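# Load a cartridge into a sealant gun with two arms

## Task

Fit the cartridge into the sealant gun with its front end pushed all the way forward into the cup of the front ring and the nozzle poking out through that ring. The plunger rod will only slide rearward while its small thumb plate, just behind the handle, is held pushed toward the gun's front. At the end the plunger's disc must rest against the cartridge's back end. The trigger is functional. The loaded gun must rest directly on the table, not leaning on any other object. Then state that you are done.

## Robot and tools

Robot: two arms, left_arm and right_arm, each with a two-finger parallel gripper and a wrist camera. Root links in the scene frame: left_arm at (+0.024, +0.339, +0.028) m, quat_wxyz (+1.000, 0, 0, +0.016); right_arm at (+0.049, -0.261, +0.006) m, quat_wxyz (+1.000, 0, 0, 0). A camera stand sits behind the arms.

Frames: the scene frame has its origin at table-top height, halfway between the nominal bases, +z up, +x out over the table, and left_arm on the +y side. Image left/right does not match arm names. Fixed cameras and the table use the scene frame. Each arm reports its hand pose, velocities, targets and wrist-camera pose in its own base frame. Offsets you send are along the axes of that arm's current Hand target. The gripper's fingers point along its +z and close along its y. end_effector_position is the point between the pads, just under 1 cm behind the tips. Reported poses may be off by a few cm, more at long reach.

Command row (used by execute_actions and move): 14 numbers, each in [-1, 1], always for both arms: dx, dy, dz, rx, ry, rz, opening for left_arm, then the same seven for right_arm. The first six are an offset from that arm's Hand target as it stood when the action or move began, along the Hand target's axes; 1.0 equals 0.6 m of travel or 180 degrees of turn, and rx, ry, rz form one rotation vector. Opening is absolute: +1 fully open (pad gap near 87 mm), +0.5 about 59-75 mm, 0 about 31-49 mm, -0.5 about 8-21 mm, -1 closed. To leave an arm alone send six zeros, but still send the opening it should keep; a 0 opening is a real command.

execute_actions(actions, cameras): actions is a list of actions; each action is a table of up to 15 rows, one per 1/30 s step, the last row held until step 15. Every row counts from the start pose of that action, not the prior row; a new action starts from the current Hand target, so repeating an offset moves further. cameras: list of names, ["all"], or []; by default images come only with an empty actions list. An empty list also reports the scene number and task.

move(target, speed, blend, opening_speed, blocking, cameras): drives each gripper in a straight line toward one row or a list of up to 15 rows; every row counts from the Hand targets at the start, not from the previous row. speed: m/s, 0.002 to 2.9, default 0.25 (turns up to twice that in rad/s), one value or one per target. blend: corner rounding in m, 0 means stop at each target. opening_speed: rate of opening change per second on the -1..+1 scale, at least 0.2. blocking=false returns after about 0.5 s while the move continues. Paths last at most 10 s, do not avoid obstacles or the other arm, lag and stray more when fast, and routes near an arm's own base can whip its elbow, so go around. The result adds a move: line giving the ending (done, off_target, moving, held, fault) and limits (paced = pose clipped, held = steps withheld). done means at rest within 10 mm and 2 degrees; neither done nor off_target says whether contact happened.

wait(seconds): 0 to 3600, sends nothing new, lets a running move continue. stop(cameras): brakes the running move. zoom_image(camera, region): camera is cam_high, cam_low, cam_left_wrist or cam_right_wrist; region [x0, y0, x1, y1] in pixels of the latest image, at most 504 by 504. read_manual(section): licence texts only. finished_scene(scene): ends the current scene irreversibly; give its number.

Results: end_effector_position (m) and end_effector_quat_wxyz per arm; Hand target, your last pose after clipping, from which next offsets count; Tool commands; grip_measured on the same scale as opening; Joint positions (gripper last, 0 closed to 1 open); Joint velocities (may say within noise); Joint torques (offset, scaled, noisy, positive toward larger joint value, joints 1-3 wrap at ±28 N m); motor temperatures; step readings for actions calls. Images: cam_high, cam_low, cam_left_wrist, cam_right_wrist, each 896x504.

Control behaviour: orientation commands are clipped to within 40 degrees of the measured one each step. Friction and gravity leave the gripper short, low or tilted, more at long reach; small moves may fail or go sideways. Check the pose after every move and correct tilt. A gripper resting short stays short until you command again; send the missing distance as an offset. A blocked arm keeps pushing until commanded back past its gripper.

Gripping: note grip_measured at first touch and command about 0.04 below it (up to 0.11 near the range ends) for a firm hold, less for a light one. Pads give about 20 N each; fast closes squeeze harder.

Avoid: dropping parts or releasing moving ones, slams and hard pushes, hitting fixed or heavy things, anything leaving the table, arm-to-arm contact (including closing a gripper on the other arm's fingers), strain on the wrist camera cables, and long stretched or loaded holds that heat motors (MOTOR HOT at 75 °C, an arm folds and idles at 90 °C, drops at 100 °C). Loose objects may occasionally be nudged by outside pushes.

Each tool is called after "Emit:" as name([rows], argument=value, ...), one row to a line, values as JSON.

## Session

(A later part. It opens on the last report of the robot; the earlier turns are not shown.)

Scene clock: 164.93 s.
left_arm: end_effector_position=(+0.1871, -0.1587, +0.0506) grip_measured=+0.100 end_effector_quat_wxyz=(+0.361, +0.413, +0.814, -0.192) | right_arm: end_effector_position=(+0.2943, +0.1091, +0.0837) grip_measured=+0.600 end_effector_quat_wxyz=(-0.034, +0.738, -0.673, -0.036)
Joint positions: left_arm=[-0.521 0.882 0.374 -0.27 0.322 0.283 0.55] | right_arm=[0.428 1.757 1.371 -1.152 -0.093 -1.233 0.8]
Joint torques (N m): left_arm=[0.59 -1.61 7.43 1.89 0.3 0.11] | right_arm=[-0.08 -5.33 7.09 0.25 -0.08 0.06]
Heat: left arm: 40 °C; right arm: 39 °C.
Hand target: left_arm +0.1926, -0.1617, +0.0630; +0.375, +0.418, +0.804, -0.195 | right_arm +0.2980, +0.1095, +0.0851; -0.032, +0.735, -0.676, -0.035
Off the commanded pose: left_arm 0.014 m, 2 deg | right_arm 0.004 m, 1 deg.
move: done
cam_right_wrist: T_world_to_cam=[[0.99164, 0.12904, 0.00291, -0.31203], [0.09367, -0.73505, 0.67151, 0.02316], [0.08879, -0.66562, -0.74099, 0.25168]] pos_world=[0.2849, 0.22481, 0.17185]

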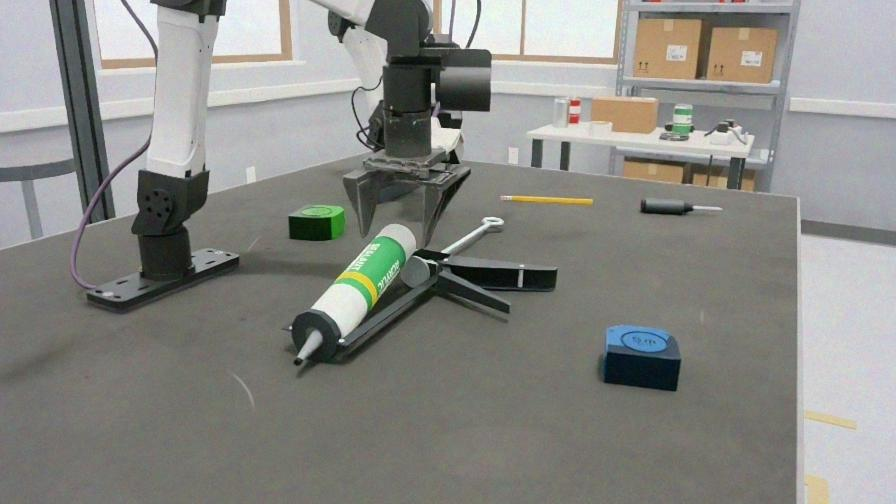

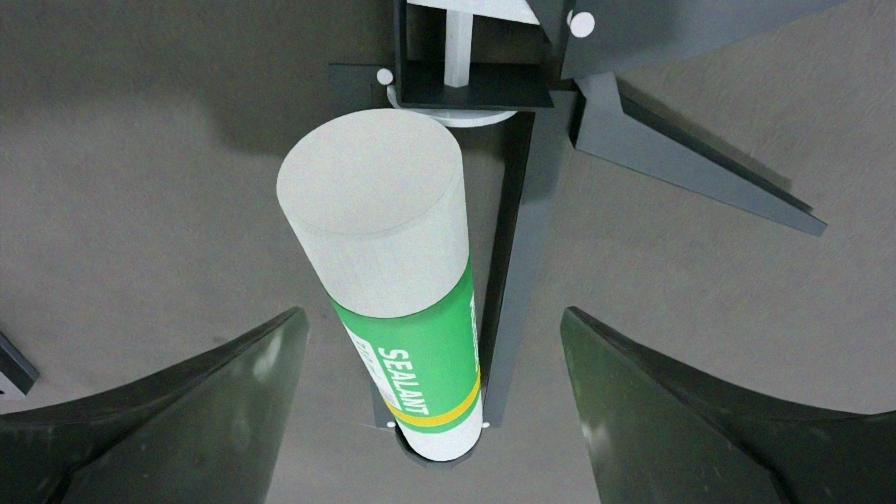

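Emit:
move([
  [0,0,0,0,0,0,0.1,0.0068,-0.0116,0.0547,0,0,0,0.6],
  [0,0,0,0,0,0,0.1,0.0068,-0.0116,0.0547,0,0,0,-0.1],
], speed=0.12, opening_speed=0.8, cameras=["cam_low","cam_right_wrist"])

Emit:
zoom_image(camera="cam_low", region=[280, 210, 460, 370])

Scene clock: 167.93 s.
left_arm: end_effector_position=(+0.1871, -0.1587, +0.0506) grip_measured=+0.100 end_effector_quat_wxyz=(+0.361, +0.413, +0.814, -0.192) | right_arm: end_effector_position=(+0.2974, +0.1083, +0.0571) grip_measured=-0.002 end_effector_quat_wxyz=(-0.023, +0.735, -0.676, -0.041)
Joint positions: left_arm=[-0.521 0.882 0.374 -0.27 0.322 0.283 0.55] | right_arm=[0.422 1.809 1.327 -1.079 -0.093 -1.232 0.499]
Joint torques (N m): left_arm=[0.62 -1.59 7.41 1.91 0.3 0.11] | right_arm=[-0.39 -5.89 4.55 0.68 -0.1 -0.06]
Heat: left arm: 40 °C; right arm: 39 °C.
Hand target: left_arm +0.1926, -0.1617, +0.0630; +0.375, +0.418, +0.804, -0.195 | right_arm +0.3051, +0.1091, +0.0522; -0.032, +0.735, -0.676, -0.035
Off the commanded pose: left_arm 0.014 m, 2 deg | right_arm 0.009 m, 1 deg.
move: done
cam_right_wrist: T_world_to_cam=[[0.99231, 0.12214, -0.01997, -0.31305], [0.1033, -0.72854, 0.67717, 0.0362], [0.06817, -0.67403, -0.73555, 0.23797]] pos_world=[0.29068, 0.22501, 0.14428]

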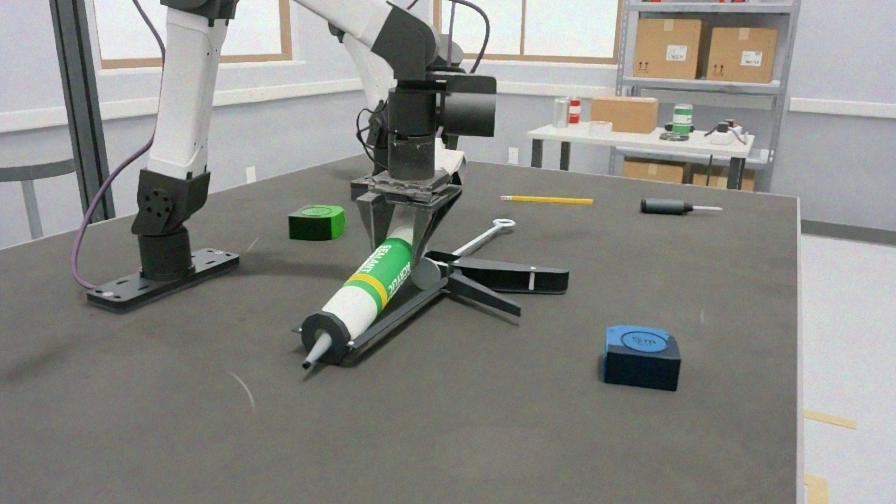

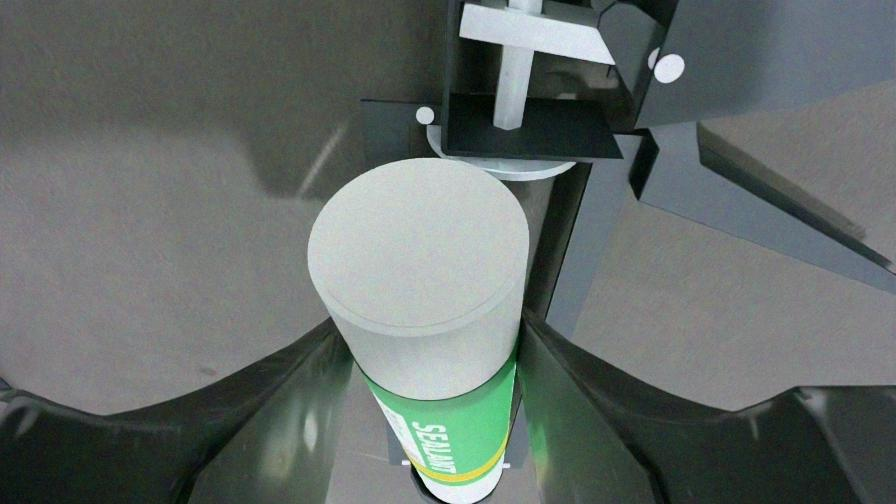

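Scaled by 2.800 from the camera's image (finer frame: 1280x720).

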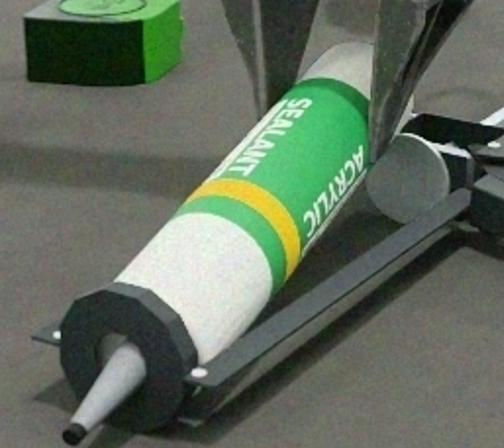

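Emit:
move([
  [0,0,0,0,0,0,0.1,0,0.0083,0,0,0,0,-0.4],
  [0,0,0,0,0,0,0.1,-0.004,0.0083,-0.044,0,0,0,-0.4],
], speed=0.06, cameras=["cam_low","cam_right_wrist"])

Emit:
zoom_image(camera="cam_low", region=[280, 210, 460, 370])

Scene clock: 171.10 s.
left_arm: end_effector_position=(+0.1871, -0.1587, +0.0506) grip_measured=+0.100 end_effector_quat_wxyz=(+0.361, +0.413, +0.814, -0.192) | right_arm: end_effector_position=(+0.2967, +0.1080, +0.0616) grip_measured=-0.002 end_effector_quat_wxyz=(-0.020, +0.735, -0.676, -0.042)
Joint positions: left_arm=[-0.521 0.882 0.374 -0.27 0.322 0.283 0.55] | right_arm=[0.422 1.808 1.343 -1.103 -0.093 -1.232 0.499]
Joint torques (N m): left_arm=[0.61 -1.62 7.36 1.89 0.29 0.11] | right_arm=[0.02 -9.01 7.92 -0.04 -0.09 0]
Heat: left arm: 40 °C; right arm: 39 °C.
Hand target: left_arm +0.1926, -0.1617, +0.0630; +0.375, +0.418, +0.804, -0.195 | right_arm +0.3001, +0.1086, +0.0786; -0.032, +0.735, -0.676, -0.035
Off the commanded pose: left_arm 0.014 m, 2 deg | right_arm 0.017 m, 2 deg.
move: off_target (right_arm)
cam_right_wrist: T_world_to_cam=[[0.99218, 0.1221, -0.02581, -0.31184], [0.1071, -0.72686, 0.67838, 0.0317], [0.06407, -0.67584, -0.73426, 0.24234]] pos_world=[0.29048, 0.22491, 0.14839]

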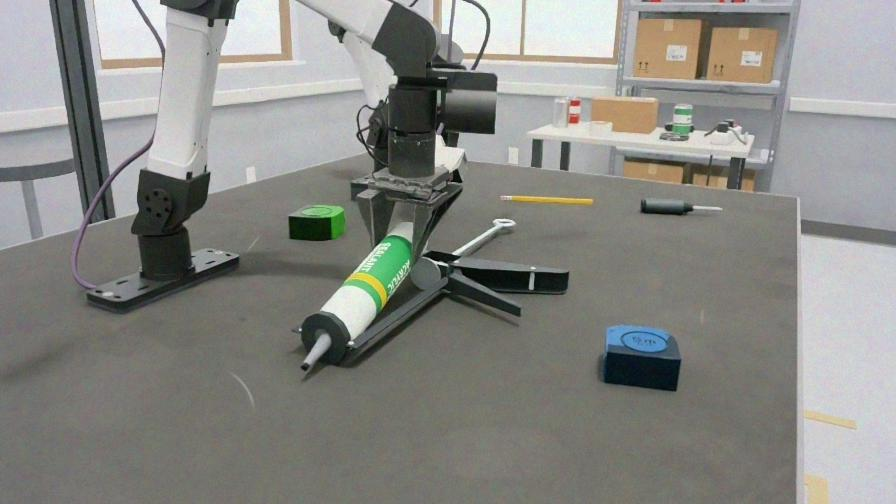

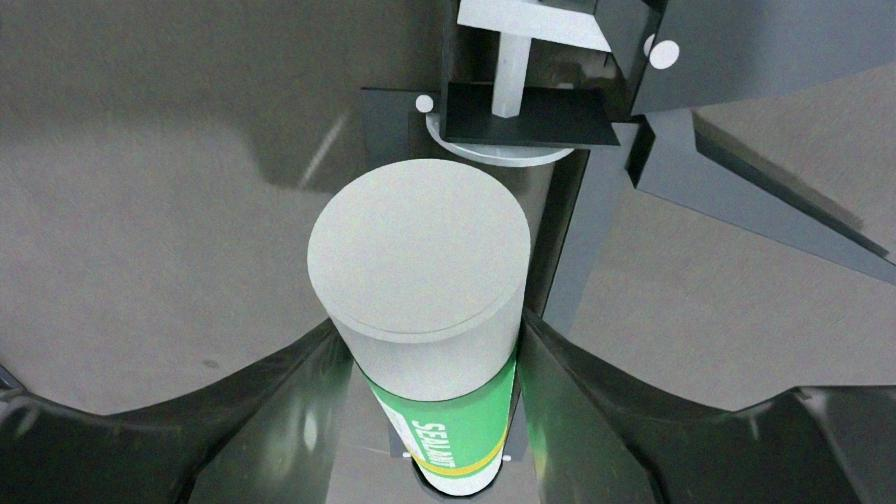

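Scaled by 2.800 from the camera's image (finer frame: 1280x720).

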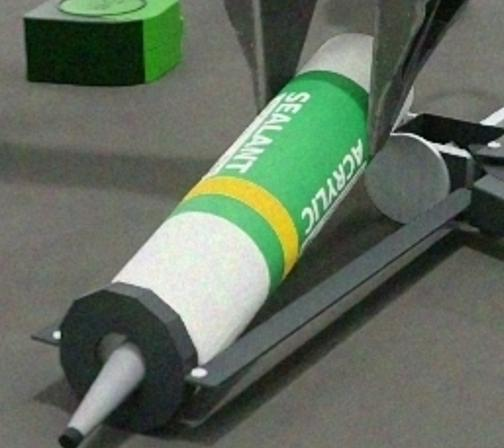

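Emit:
move(target=[0,0,0,0,0,0,0.1,0.003,-0.0283,0,0,0,0,-0.4], speed=0.05, cameras=["cam_low","cam_right_wrist"])

Emit:
zoom_image(camera="cam_low", region=[280, 210, 460, 370])

Scene clock: 172.50 s.
left_arm: end_effector_position=(+0.1871, -0.1587, +0.0506) grip_measured=+0.100 end_effector_quat_wxyz=(+0.361, +0.413, +0.814, -0.192) | right_arm: end_effector_position=(+0.3095, +0.1073, +0.0701) grip_measured=-0.005 end_effector_quat_wxyz=(-0.024, +0.733, -0.679, -0.040)
Joint positions: left_arm=[-0.521 0.882 0.374 -0.27 0.322 0.283 0.55] | right_arm=[0.404 1.836 1.414 -1.137 -0.093 -1.242 0.498]
Joint torques (N m): left_arm=[0.62 -1.57 7.39 1.91 0.29 0.11] | right_arm=[-0.34 -6.86 8.27 0.14 -0.1 -0.14]
Heat: left arm: 40 °C; right arm: 39 °C.
Hand target: left_arm +0.1926, -0.1617, +0.0630; +0.375, +0.418, +0.804, -0.195 | right_arm +0.3173, +0.1082, +0.0785; -0.032, +0.735, -0.676, -0.035
Off the commanded pose: left_arm 0.014 m, 2 deg | right_arm 0.011 m, 1 deg.
move: off_target (right_arm)
cam_right_wrist: T_world_to_cam=[[0.99327, 0.11457, -0.01723, -0.32438], [0.09594, -0.72998, 0.6767, 0.02791], [0.06495, -0.67379, -0.73606, 0.24693]] pos_world=[0.30348, 0.22392, 0.15727]

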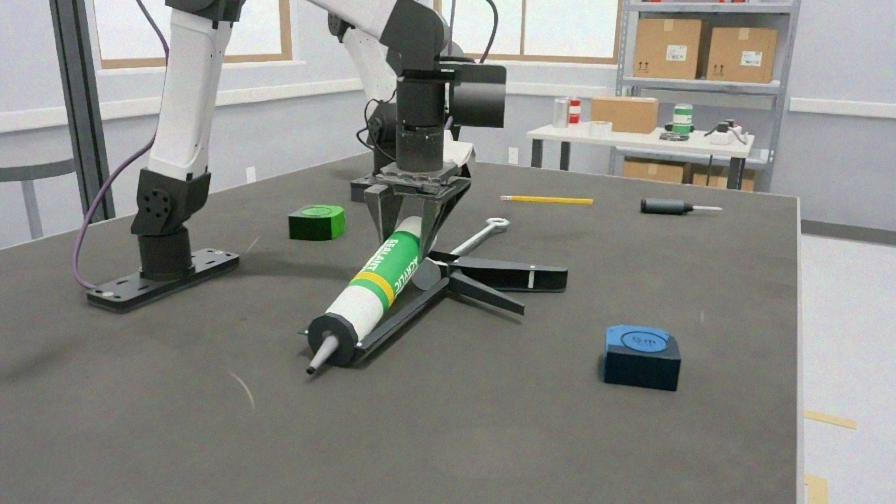

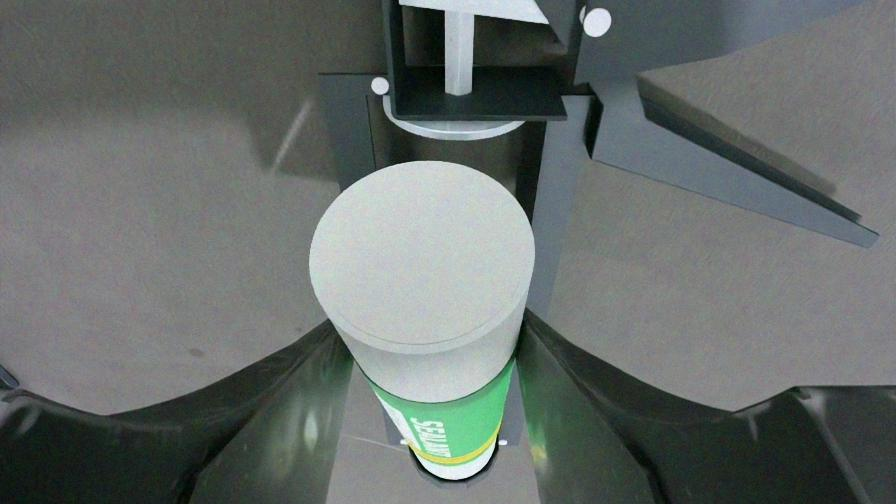

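Scaled by 2.800 from the camera's image (finer frame: 1280x720).

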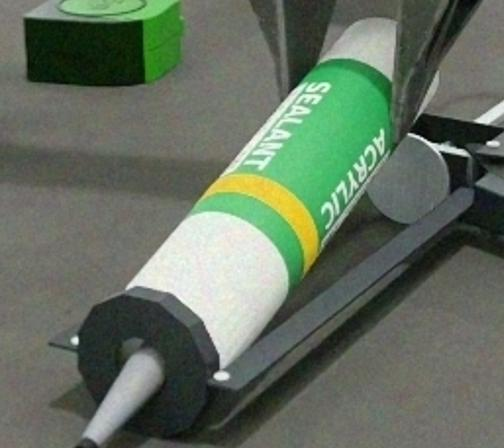

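Emit:
move([
  [0,0,0,0,0,0,0.1,0.0011,-0.0133,0,0,0,0,-0.4],
  [0,0,0,0,0,0,0.1,0.0061,-0.0133,0.0556,0,0,0,-0.4],
], speed=0.05, cameras=["cam_low","cam_right_wrist"])

Emit:
zoom_image(camera="cam_low", region=[280, 210, 460, 370])

Scene clock: 175.13 s.
left_arm: end_effector_position=(+0.1871, -0.1587, +0.0506) grip_measured=+0.100 end_effector_quat_wxyz=(+0.361, +0.413, +0.814, -0.192) | right_arm: end_effector_position=(+0.3207, +0.1086, +0.0460) grip_measured=-0.008 end_effector_quat_wxyz=(-0.026, +0.733, -0.678, -0.039)
Joint positions: left_arm=[-0.521 0.882 0.374 -0.27 0.322 0.283 0.55] | right_arm=[0.395 1.892 1.389 -1.053 -0.092 -1.253 0.496]
Joint torques (N m): left_arm=[0.61 -1.57 7.45 1.89 0.3 0.11] | right_arm=[-0.29 -7.16 4.9 0.47 -0.11 -0.11]
Heat: left arm: 40 °C; right arm: 39 °C.
Hand target: left_arm +0.1926, -0.1617, +0.0630; +0.375, +0.418, +0.804, -0.195 | right_arm +0.3252, +0.1084, +0.0448; -0.032, +0.735, -0.676, -0.035
Off the commanded pose: left_arm 0.014 m, 2 deg | right_arm 0.005 m, 1 deg.
move: done
cam_right_wrist: T_world_to_cam=[[0.99312, 0.11641, -0.01247, -0.33637], [0.09415, -0.73074, 0.67613, 0.04483], [0.0696, -0.67265, -0.73668, 0.22775]] pos_world=[0.31399, 0.22512, 0.13327]

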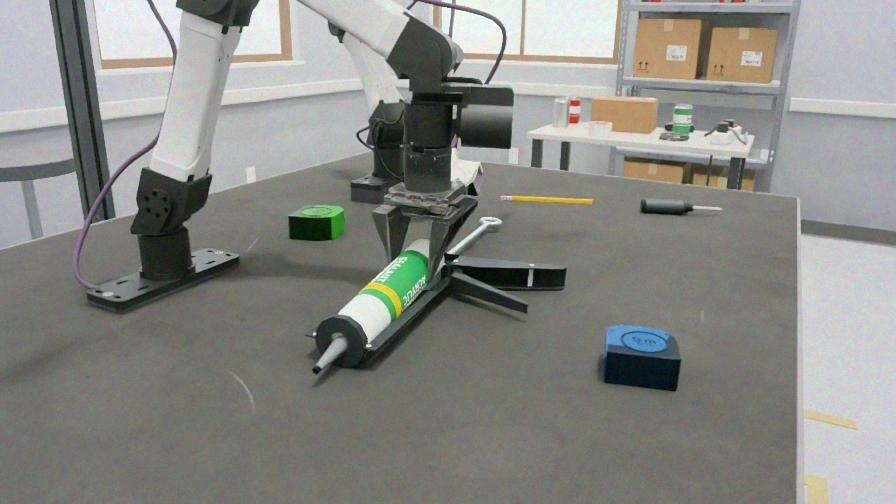

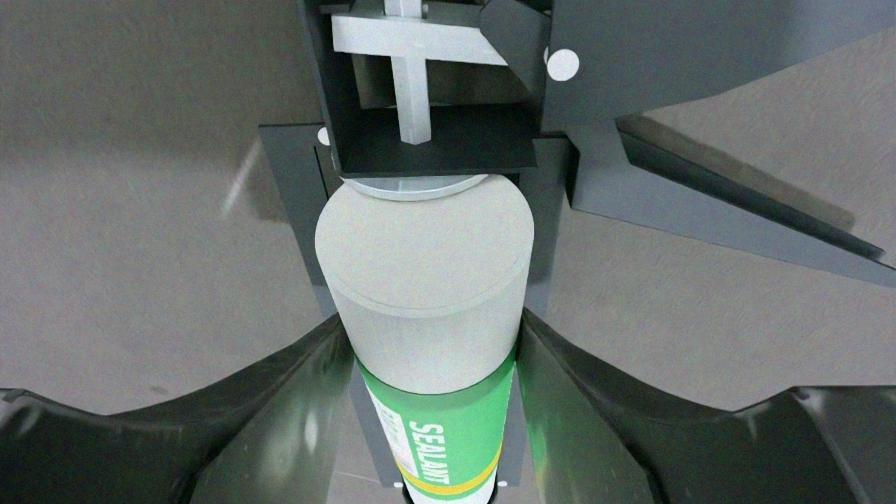

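Scaled by 2.800 from the camera's image (finer frame: 1280x720).

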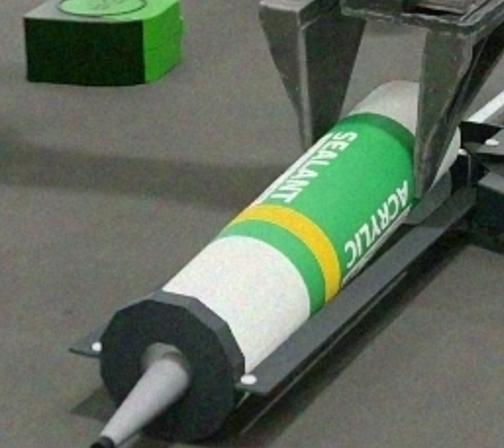

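Emit:
move(target=[0,0,0,0,0,0,0.1,0.009,0,0.0242,-0.0022,0,-0.022,-0.4], speed=0.05, cameras=["cam_low","cam_right_wrist"])

Emit:
zoom_image(camera="cam_low", region=[280, 210, 460, 370])

Scene clock: 177.23 s.
left_arm: end_effector_position=(+0.1871, -0.1587, +0.0506) grip_measured=+0.100 end_effector_quat_wxyz=(+0.361, +0.413, +0.814, -0.192) | right_arm: end_effector_position=(+0.3201, +0.1053, +0.0324) grip_measured=-0.009 end_effector_quat_wxyz=(-0.024, +0.754, -0.656, -0.040)
Joint positions: left_arm=[-0.521 0.882 0.374 -0.27 0.322 0.283 0.55] | right_arm=[0.389 1.898 1.341 -1.006 -0.093 -1.321 0.495]
Joint torques (N m): left_arm=[0.61 -1.59 7.39 1.89 0.29 0.11] | right_arm=[-0.61 -6.93 4.68 0.51 -0.11 -0.26]
Heat: left arm: 40 °C; right arm: 39 °C.
Hand target: left_arm +0.1926, -0.1617, +0.0630; +0.375, +0.418, +0.804, -0.195 | right_arm +0.3256, +0.1044, +0.0300; -0.031, +0.758, -0.650, -0.036
Off the commanded pose: left_arm 0.014 m, 2 deg | right_arm 0.006 m, 1 deg.
move: done
cam_right_wrist: T_world_to_cam=[[0.98415, 0.17678, -0.0138, -0.33892], [0.1394, -0.72329, 0.67633, 0.03638], [0.10958, -0.66754, -0.73647, 0.20225]] pos_world=[0.30632, 0.22124, 0.11967]

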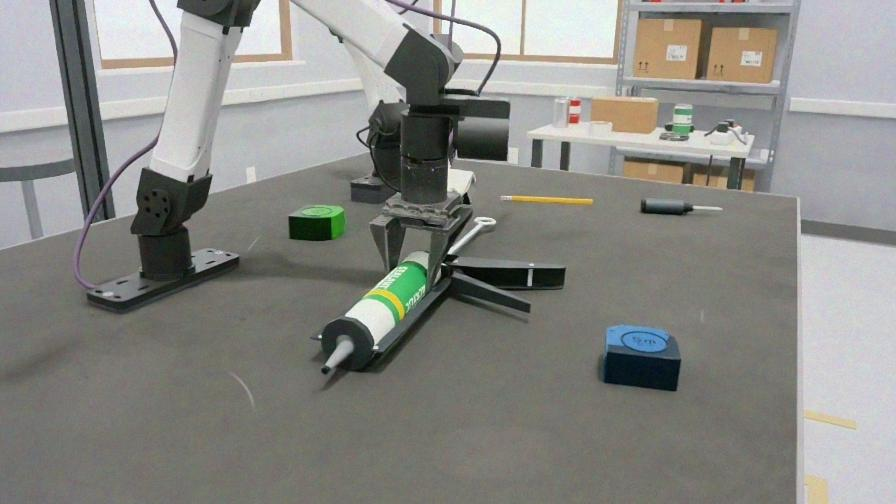

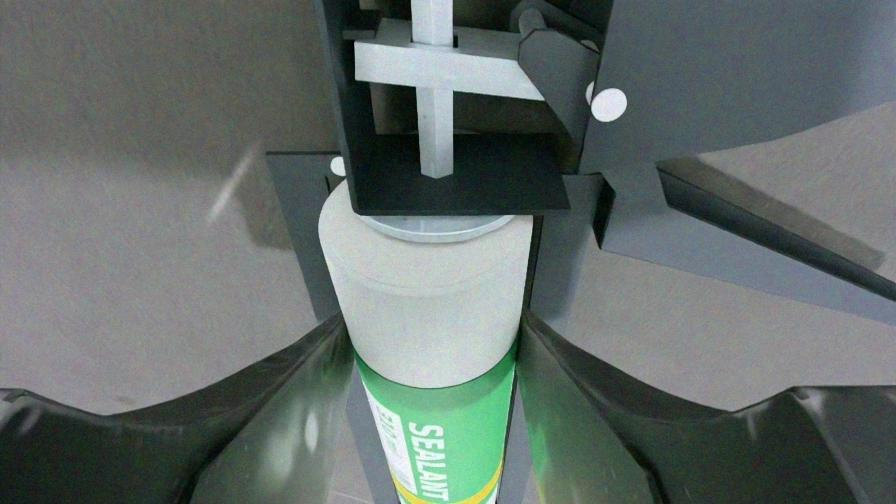

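Scaled by 2.800 from the camera's image (finer frame: 1280x720).

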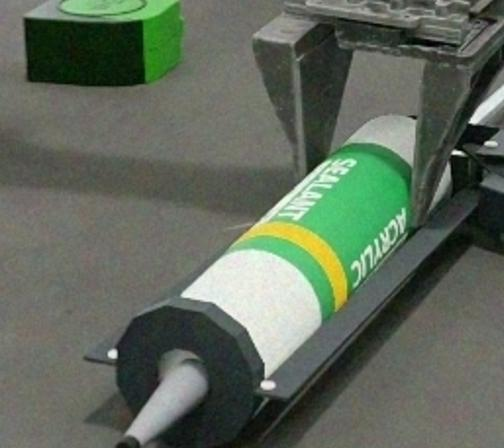

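Emit:
move(target=[0,0,0,0,0,0,0.1,0.02,0,0,0,0.011,0,-0.4], speed=0.04, cameras=["cam_low","cam_high"])

Emit:
zoom_image(camera="cam_low", region=[300, 290, 400, 390])

Emit:
zoom_image(camera="cam_high", region=[270, 230, 342, 302])

Scene clock: 178.50 s.
left_arm: end_effector_position=(+0.1871, -0.1587, +0.0506) grip_measured=+0.100 end_effector_quat_wxyz=(+0.361, +0.413, +0.814, -0.192) | right_arm: end_effector_position=(+0.3228, +0.0995, +0.0323) grip_measured=-0.009 end_effector_quat_wxyz=(-0.023, +0.757, -0.652, -0.035)
Joint positions: left_arm=[-0.521 0.882 0.374 -0.27 0.322 0.283 0.55] | right_arm=[0.375 1.898 1.339 -1.005 -0.084 -1.343 0.495]
Joint torques (N m): left_arm=[0.58 -1.59 7.41 1.89 0.29 0.11] | right_arm=[-0.85 -6.91 4.12 0.47 0.15 -0.18]
Heat: left arm: 40 °C; right arm: 39 °C.
Hand target: left_arm +0.1926, -0.1617, +0.0630; +0.375, +0.418, +0.804, -0.195 | right_arm +0.3273, +0.0925, +0.0288; -0.020, +0.759, -0.651, -0.023
Off the commanded pose: left_arm 0.014 m, 2 deg | right_arm 0.009 m, 1 deg.
move: done
Images, in order (width x height): cam_high 896x504, cam_low 896x504.

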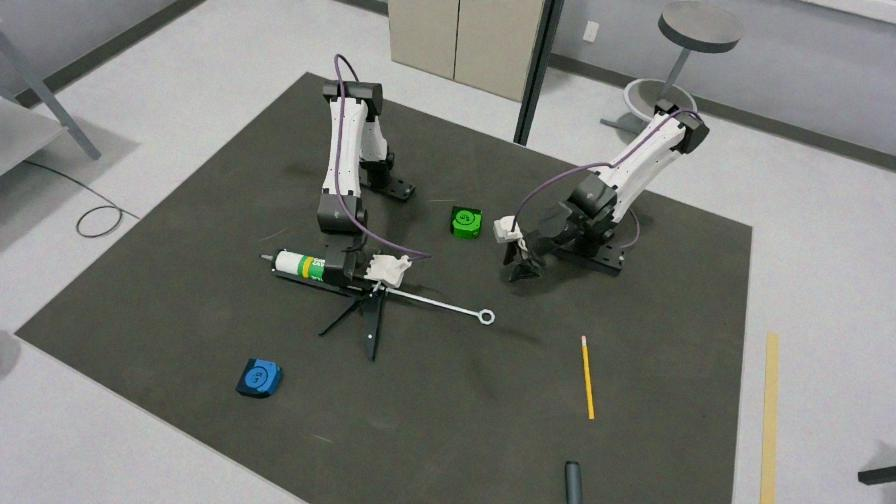

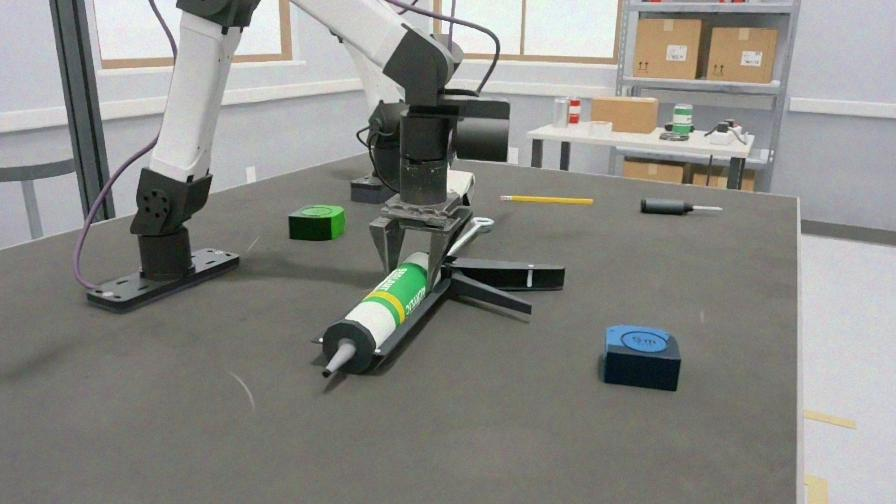

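Scaled by 5.040 from the camera's image (finer frame: 1280x720).

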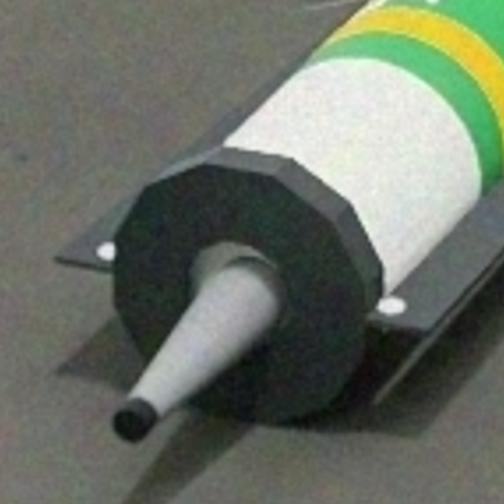

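Scaled by 7.000 from the camera's image (finer frame: 1280x720).

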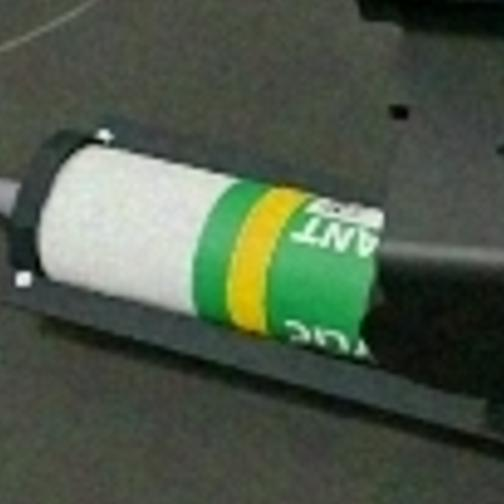

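Emit:
move([
  [0,0,0,0,0,0,0.1,-0.004,0,0,0,0,0,0.12],
  [0,0,0,0,0,0,0.1,0,0,-0.1,0,0,0,0.12],
  [0,0,0,0,0,0,0.1,0,0,-0.16,0,0,0,0.9],
], speed=[0.05,0.1,0.2], opening_speed=1.0, blend=[0,0.01,0], cameras=["cam_low","cam_high","cam_right_wrist"])

Emit:
zoom_image(camera="cam_low", region=[300, 210, 480, 390])

Emit:
zoom_image(camera="cam_high", region=[260, 230, 400, 370])

Scene clock: 182.90 s.
left_arm: end_effector_position=(+0.1871, -0.1587, +0.0506) grip_measured=+0.100 end_effector_quat_wxyz=(+0.361, +0.413, +0.814, -0.192) | right_arm: end_effector_position=(+0.3251, +0.0880, +0.1136) grip_measured=+0.900 end_effector_quat_wxyz=(-0.008, +0.757, -0.653, -0.031)
Joint positions: left_arm=[-0.521 0.882 0.374 -0.27 0.322 0.283 0.55] | right_arm=[0.353 1.862 1.617 -1.342 -0.062 -1.364 0.95]
Joint torques (N m): left_arm=[0.62 -1.58 7.41 1.89 0.3 0.1] | right_arm=[-0.35 -8.81 6.75 0.14 -0.08 -0.12]
Heat: left arm: 40 °C; right arm: 39 °C.
Hand target: left_arm +0.1926, -0.1617, +0.0630; +0.375, +0.418, +0.804, -0.195 | right_arm +0.3284, +0.0868, +0.1246; -0.020, +0.759, -0.651, -0.023
Off the commanded pose: left_arm 0.014 m, 2 deg | right_arm 0.012 m, 2 deg.
move: off_target (right_arm); target 3's new opening was sent with right_arm's hand 0.012 m and 2 deg from that target
cam_right_wrist: T_world_to_cam=[[0.98246, 0.18432, -0.02818, -0.33827], [0.15086, -0.69693, 0.7011, -0.04057], [0.10958, -0.69305, -0.71251, 0.24953]] pos_world=[0.31111, 0.20701, 0.1967]
Images, in order (width x height): cam_high 896x504, cam_low 896x504, cam_right_wrist 896x504.

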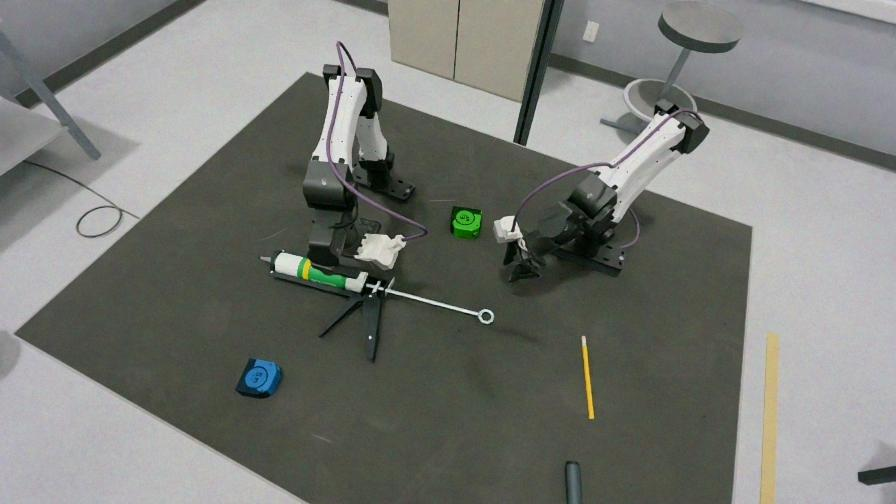

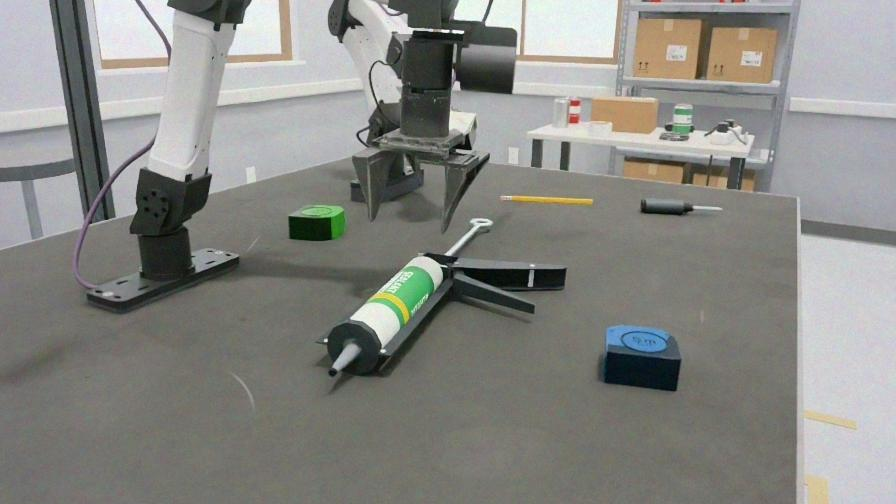

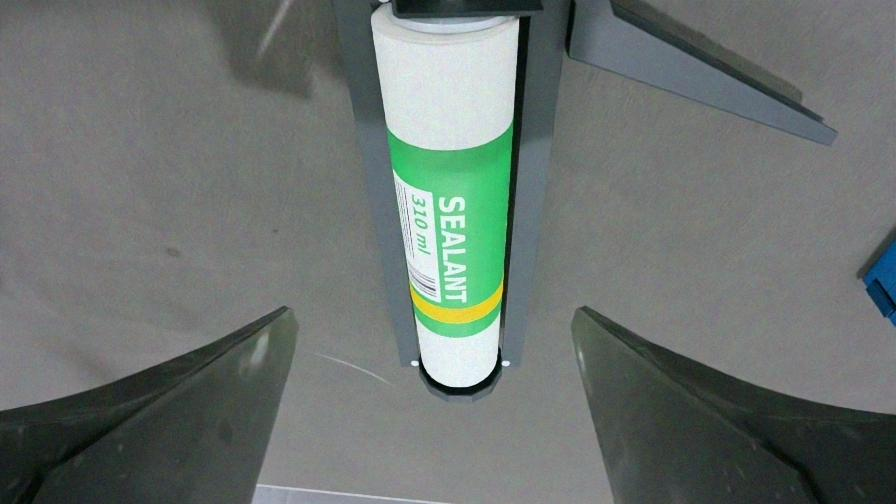

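Scaled by 2.800 from the camera's image (finer frame: 1280x720).

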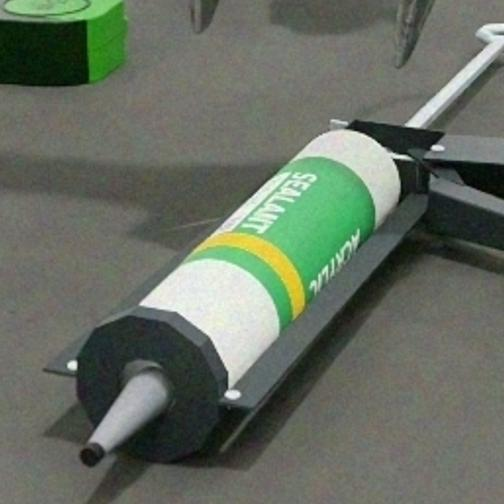

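Scaled by 3.600 from the camera's image (finer frame: 1280x720).

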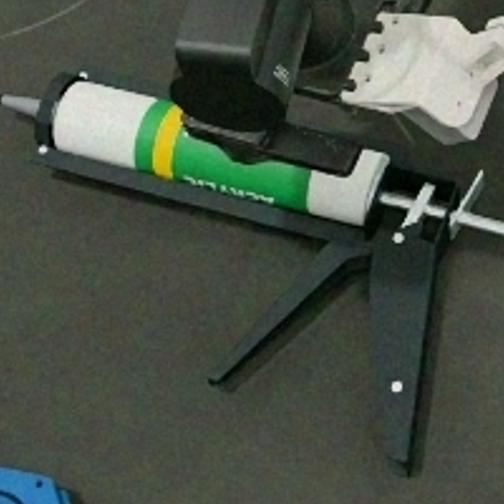

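Emit:
move(target=[0,0,0,0,0,0,0.1,-0.1347,-0.065,-0.067,0.0145,0.0157,0.479,1.0], speed=0.5, cameras=["cam_low","cam_right_wrist"])

Emit:
zoom_image(camera="cam_low", region=[300, 210, 480, 390])

Scene clock: 187.63 s.
left_arm: end_effector_position=(+0.1871, -0.1587, +0.0506) grip_measured=+0.100 end_effector_quat_wxyz=(+0.361, +0.413, +0.814, -0.192) | right_arm: end_effector_position=(+0.3524, +0.1686, +0.1713) grip_measured=+0.999 end_effector_quat_wxyz=(+0.060, -0.110, +0.992, +0.023)
Joint positions: left_arm=[-0.521 0.882 0.374 -0.27 0.322 0.283 0.55] | right_arm=[0.422 2.143 2.262 -1.561 -0.007 0.2 1]
Joint torques (N m): left_arm=[0.62 -1.61 7.36 1.89 0.3 0.11] | right_arm=[0.34 -7.62 6.83 0.46 0.07 0.1]
Heat: left arm: 40 °C; right arm: 39 °C.
Hand target: left_arm +0.1926, -0.1617, +0.0630; +0.375, +0.418, +0.804, -0.195 | right_arm +0.3549, +0.1701, +0.1697; +0.000, -0.109, +0.994, +0.000
Off the commanded pose: left_arm 0.014 m, 2 deg | right_arm 0.003 m, 7 deg.
joint sent to its limit (right arm) — joint 4 (wrist pitch), lower limit. The joint targets are off in orientation, not in position.
move: off_target (right_arm)
cam_right_wrist: T_world_to_cam=[[0.25876, -0.96548, -0.02981, 0.07086], [-0.72726, -0.21504, 0.6518, 0.20757], [-0.63572, -0.14698, -0.7578, 0.52185]] pos_world=[0.46437, 0.18975, 0.26228]

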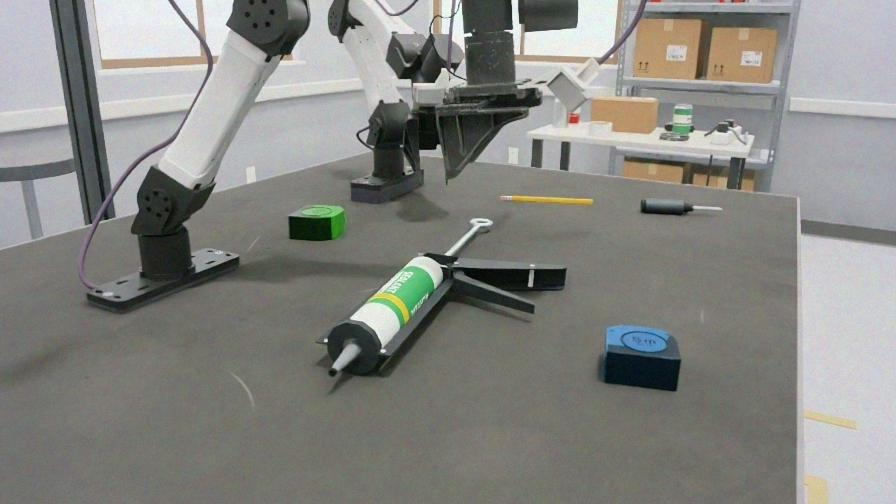

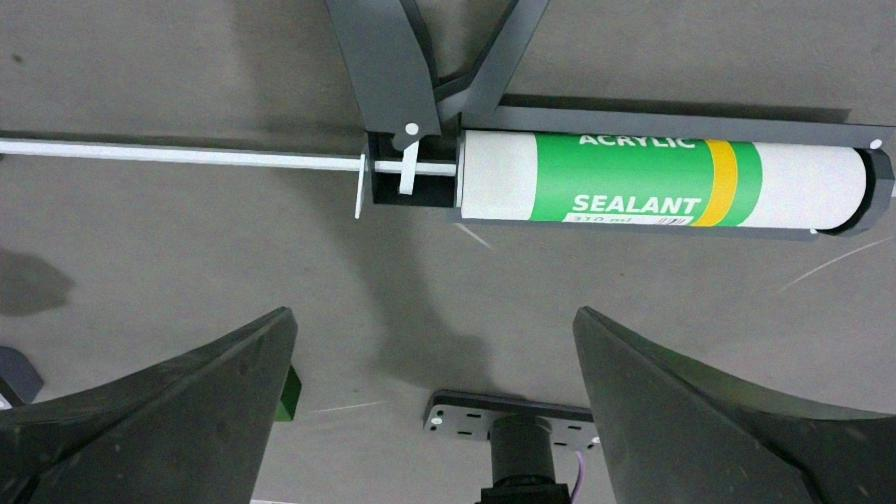

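Scaled by 2.800 from the camera's image (finer frame: 1280x720).

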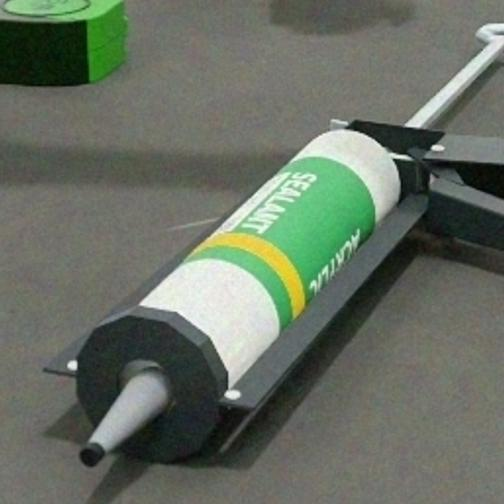

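Emit:
move(target=[0,0,0,0,0,0,0.1,-0.0123,0.0162,0.1667,0,0,0,1.0], speed=0.25, cameras=["cam_low","cam_high","cam_right_wrist"])

Emit:
zoom_image(camera="cam_high", region=[290, 220, 450, 380])

Scene clock: 191.03 s.
left_arm: end_effector_position=(+0.1871, -0.1587, +0.0506) grip_measured=+0.100 end_effector_quat_wxyz=(+0.361, +0.413, +0.814, -0.192) | right_arm: end_effector_position=(+0.3574, +0.1791, +0.0726) grip_measured=+0.999 end_effector_quat_wxyz=(-0.005, -0.110, +0.994, +0.002)
Joint positions: left_arm=[-0.521 0.882 0.374 -0.27 0.322 0.283 0.55] | right_arm=[0.439 2.271 2.056 -1.364 -0.007 0.218 1]
Joint torques (N m): left_arm=[0.57 -1.58 7.41 1.9 0.29 0.12] | right_arm=[0.47 -9.62 5.19 0.43 0.1 0.1]
Heat: left arm: 40 °C; right arm: 39 °C.
Hand target: left_arm +0.1926, -0.1617, +0.0630; +0.375, +0.418, +0.804, -0.195 | right_arm +0.3600, +0.1811, +0.0696; +0.000, -0.109, +0.994, +0.000
Off the commanded pose: left_arm 0.014 m, 2 deg | right_arm 0.004 m, 1 deg.
move: done
cam_right_wrist: T_world_to_cam=[[0.25638, -0.96654, -0.00777, 0.07622], [-0.6402, -0.17583, 0.74782, 0.23274], [-0.72417, -0.18675, -0.66386, 0.48362]] pos_world=[0.47968, 0.20491, 0.1476]
Images, in order (width x height): cam_high 896x504, cam_low 896x504, cam_right_wrist 896x504.

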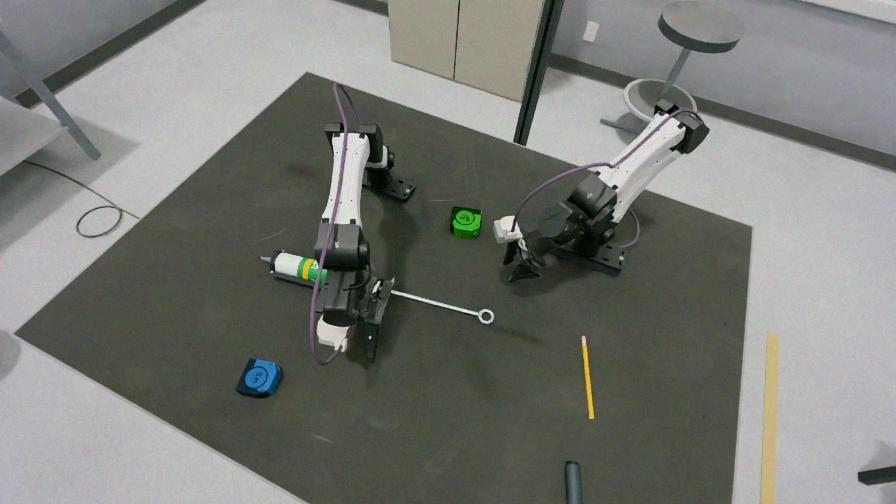

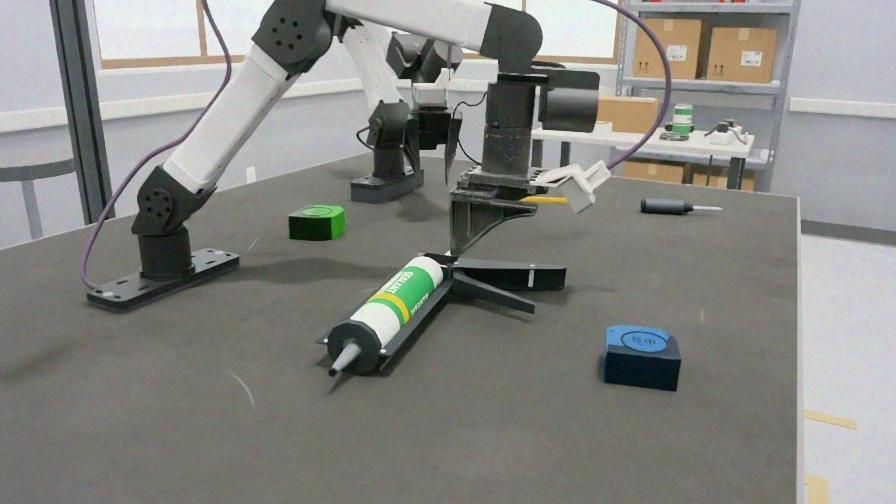

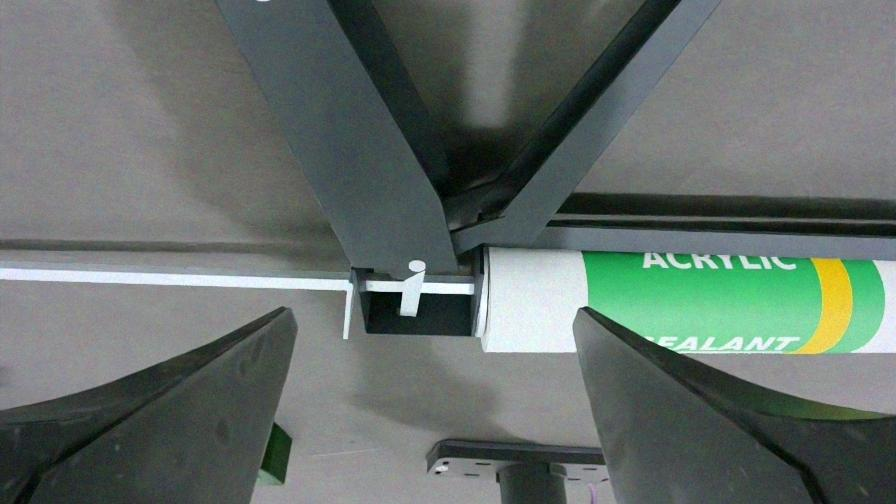

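Scaled by 3.150 from the camera's image (finer frame: 1280x720).

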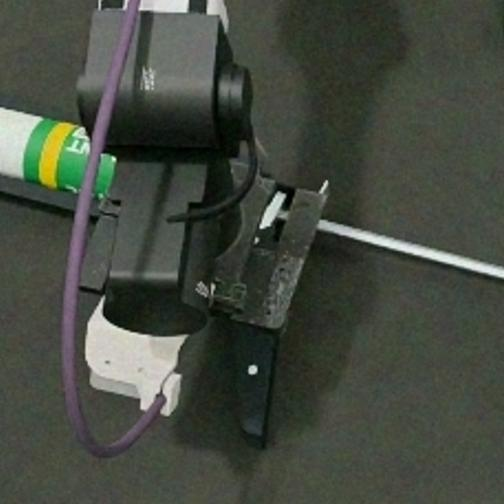

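Emit:
move(target=[0,0,0,0,0,0,0.1,0.0035,-0.0033,0.0877,0,0,0,1.0], speed=0.12, cameras=["cam_low","cam_right_wrist"])

Emit:
zoom_image(camera="cam_low", region=[380, 190, 560, 340])

Scene clock: 193.23 s.
left_arm: end_effector_position=(+0.1871, -0.1587, +0.0506) grip_measured=+0.100 end_effector_quat_wxyz=(+0.361, +0.413, +0.814, -0.192) | right_arm: end_effector_position=(+0.3508, +0.1736, +0.0293) grip_measured=+0.999 end_effector_quat_wxyz=(-0.014, -0.110, +0.994, -0.007)
Joint positions: left_arm=[-0.521 0.882 0.374 -0.27 0.322 0.283 0.55] | right_arm=[0.439 2.271 1.881 -1.21 0.005 0.219 1]
Joint torques (N m): left_arm=[0.58 -1.55 7.38 1.9 0.29 0.1] | right_arm=[0.18 -8.92 3.4 0.88 -0.03 0.05]
Heat: left arm: 40 °C; right arm: 39 °C.
Hand target: left_arm +0.1926, -0.1617, +0.0630; +0.375, +0.418, +0.804, -0.195 | right_arm +0.3583, +0.1787, +0.0170; +0.000, -0.109, +0.994, +0.000
Off the commanded pose: left_arm 0.014 m, 2 deg | right_arm 0.015 m, 2 deg.
move: off_target (right_arm)
cam_right_wrist: T_world_to_cam=[[0.25549, -0.96678, 0.00858, 0.07218], [-0.62927, -0.15954, 0.76063, 0.253], [-0.73399, -0.19973, -0.64912, 0.45437]] pos_world=[0.47427, 0.2009, 0.10189]

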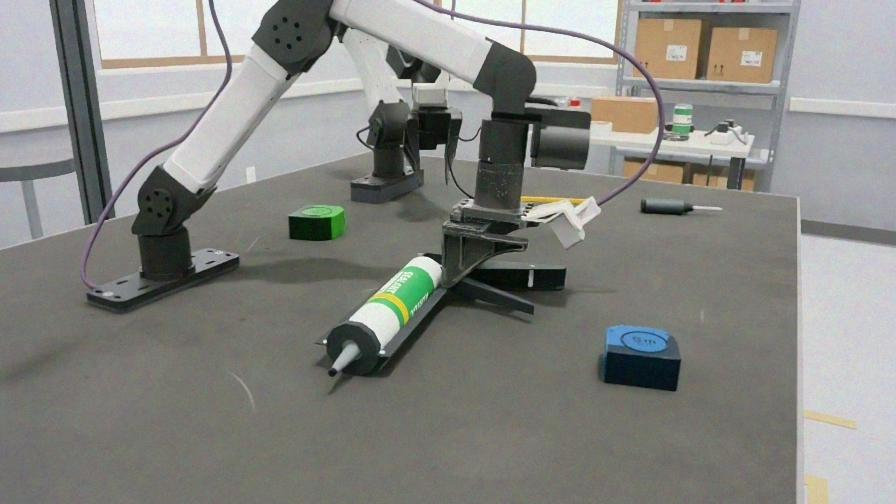

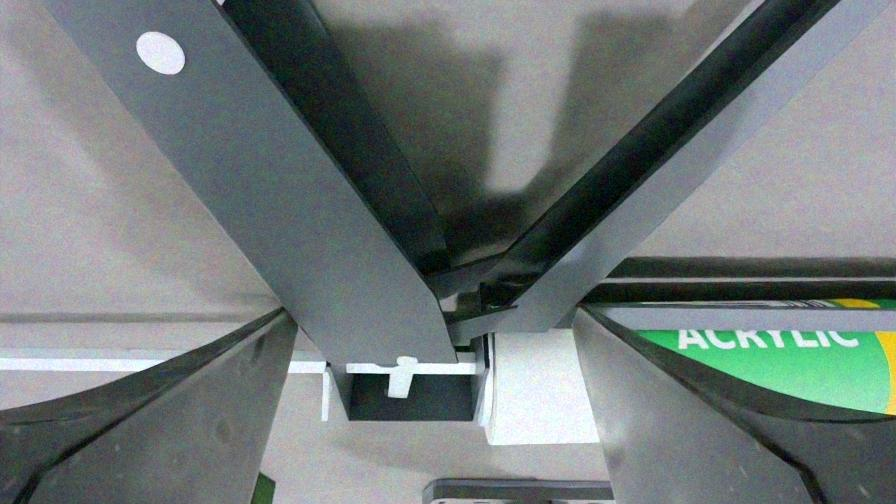

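Scaled by 2.800 from the camera's image (finer frame: 1280x720).

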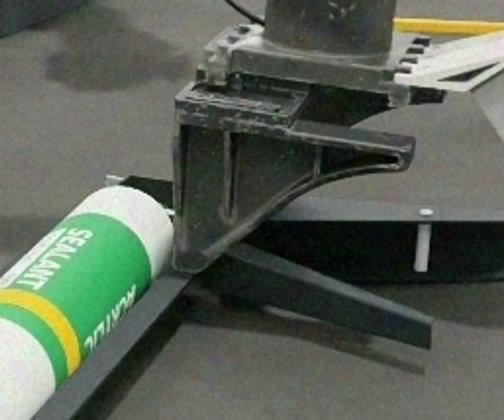

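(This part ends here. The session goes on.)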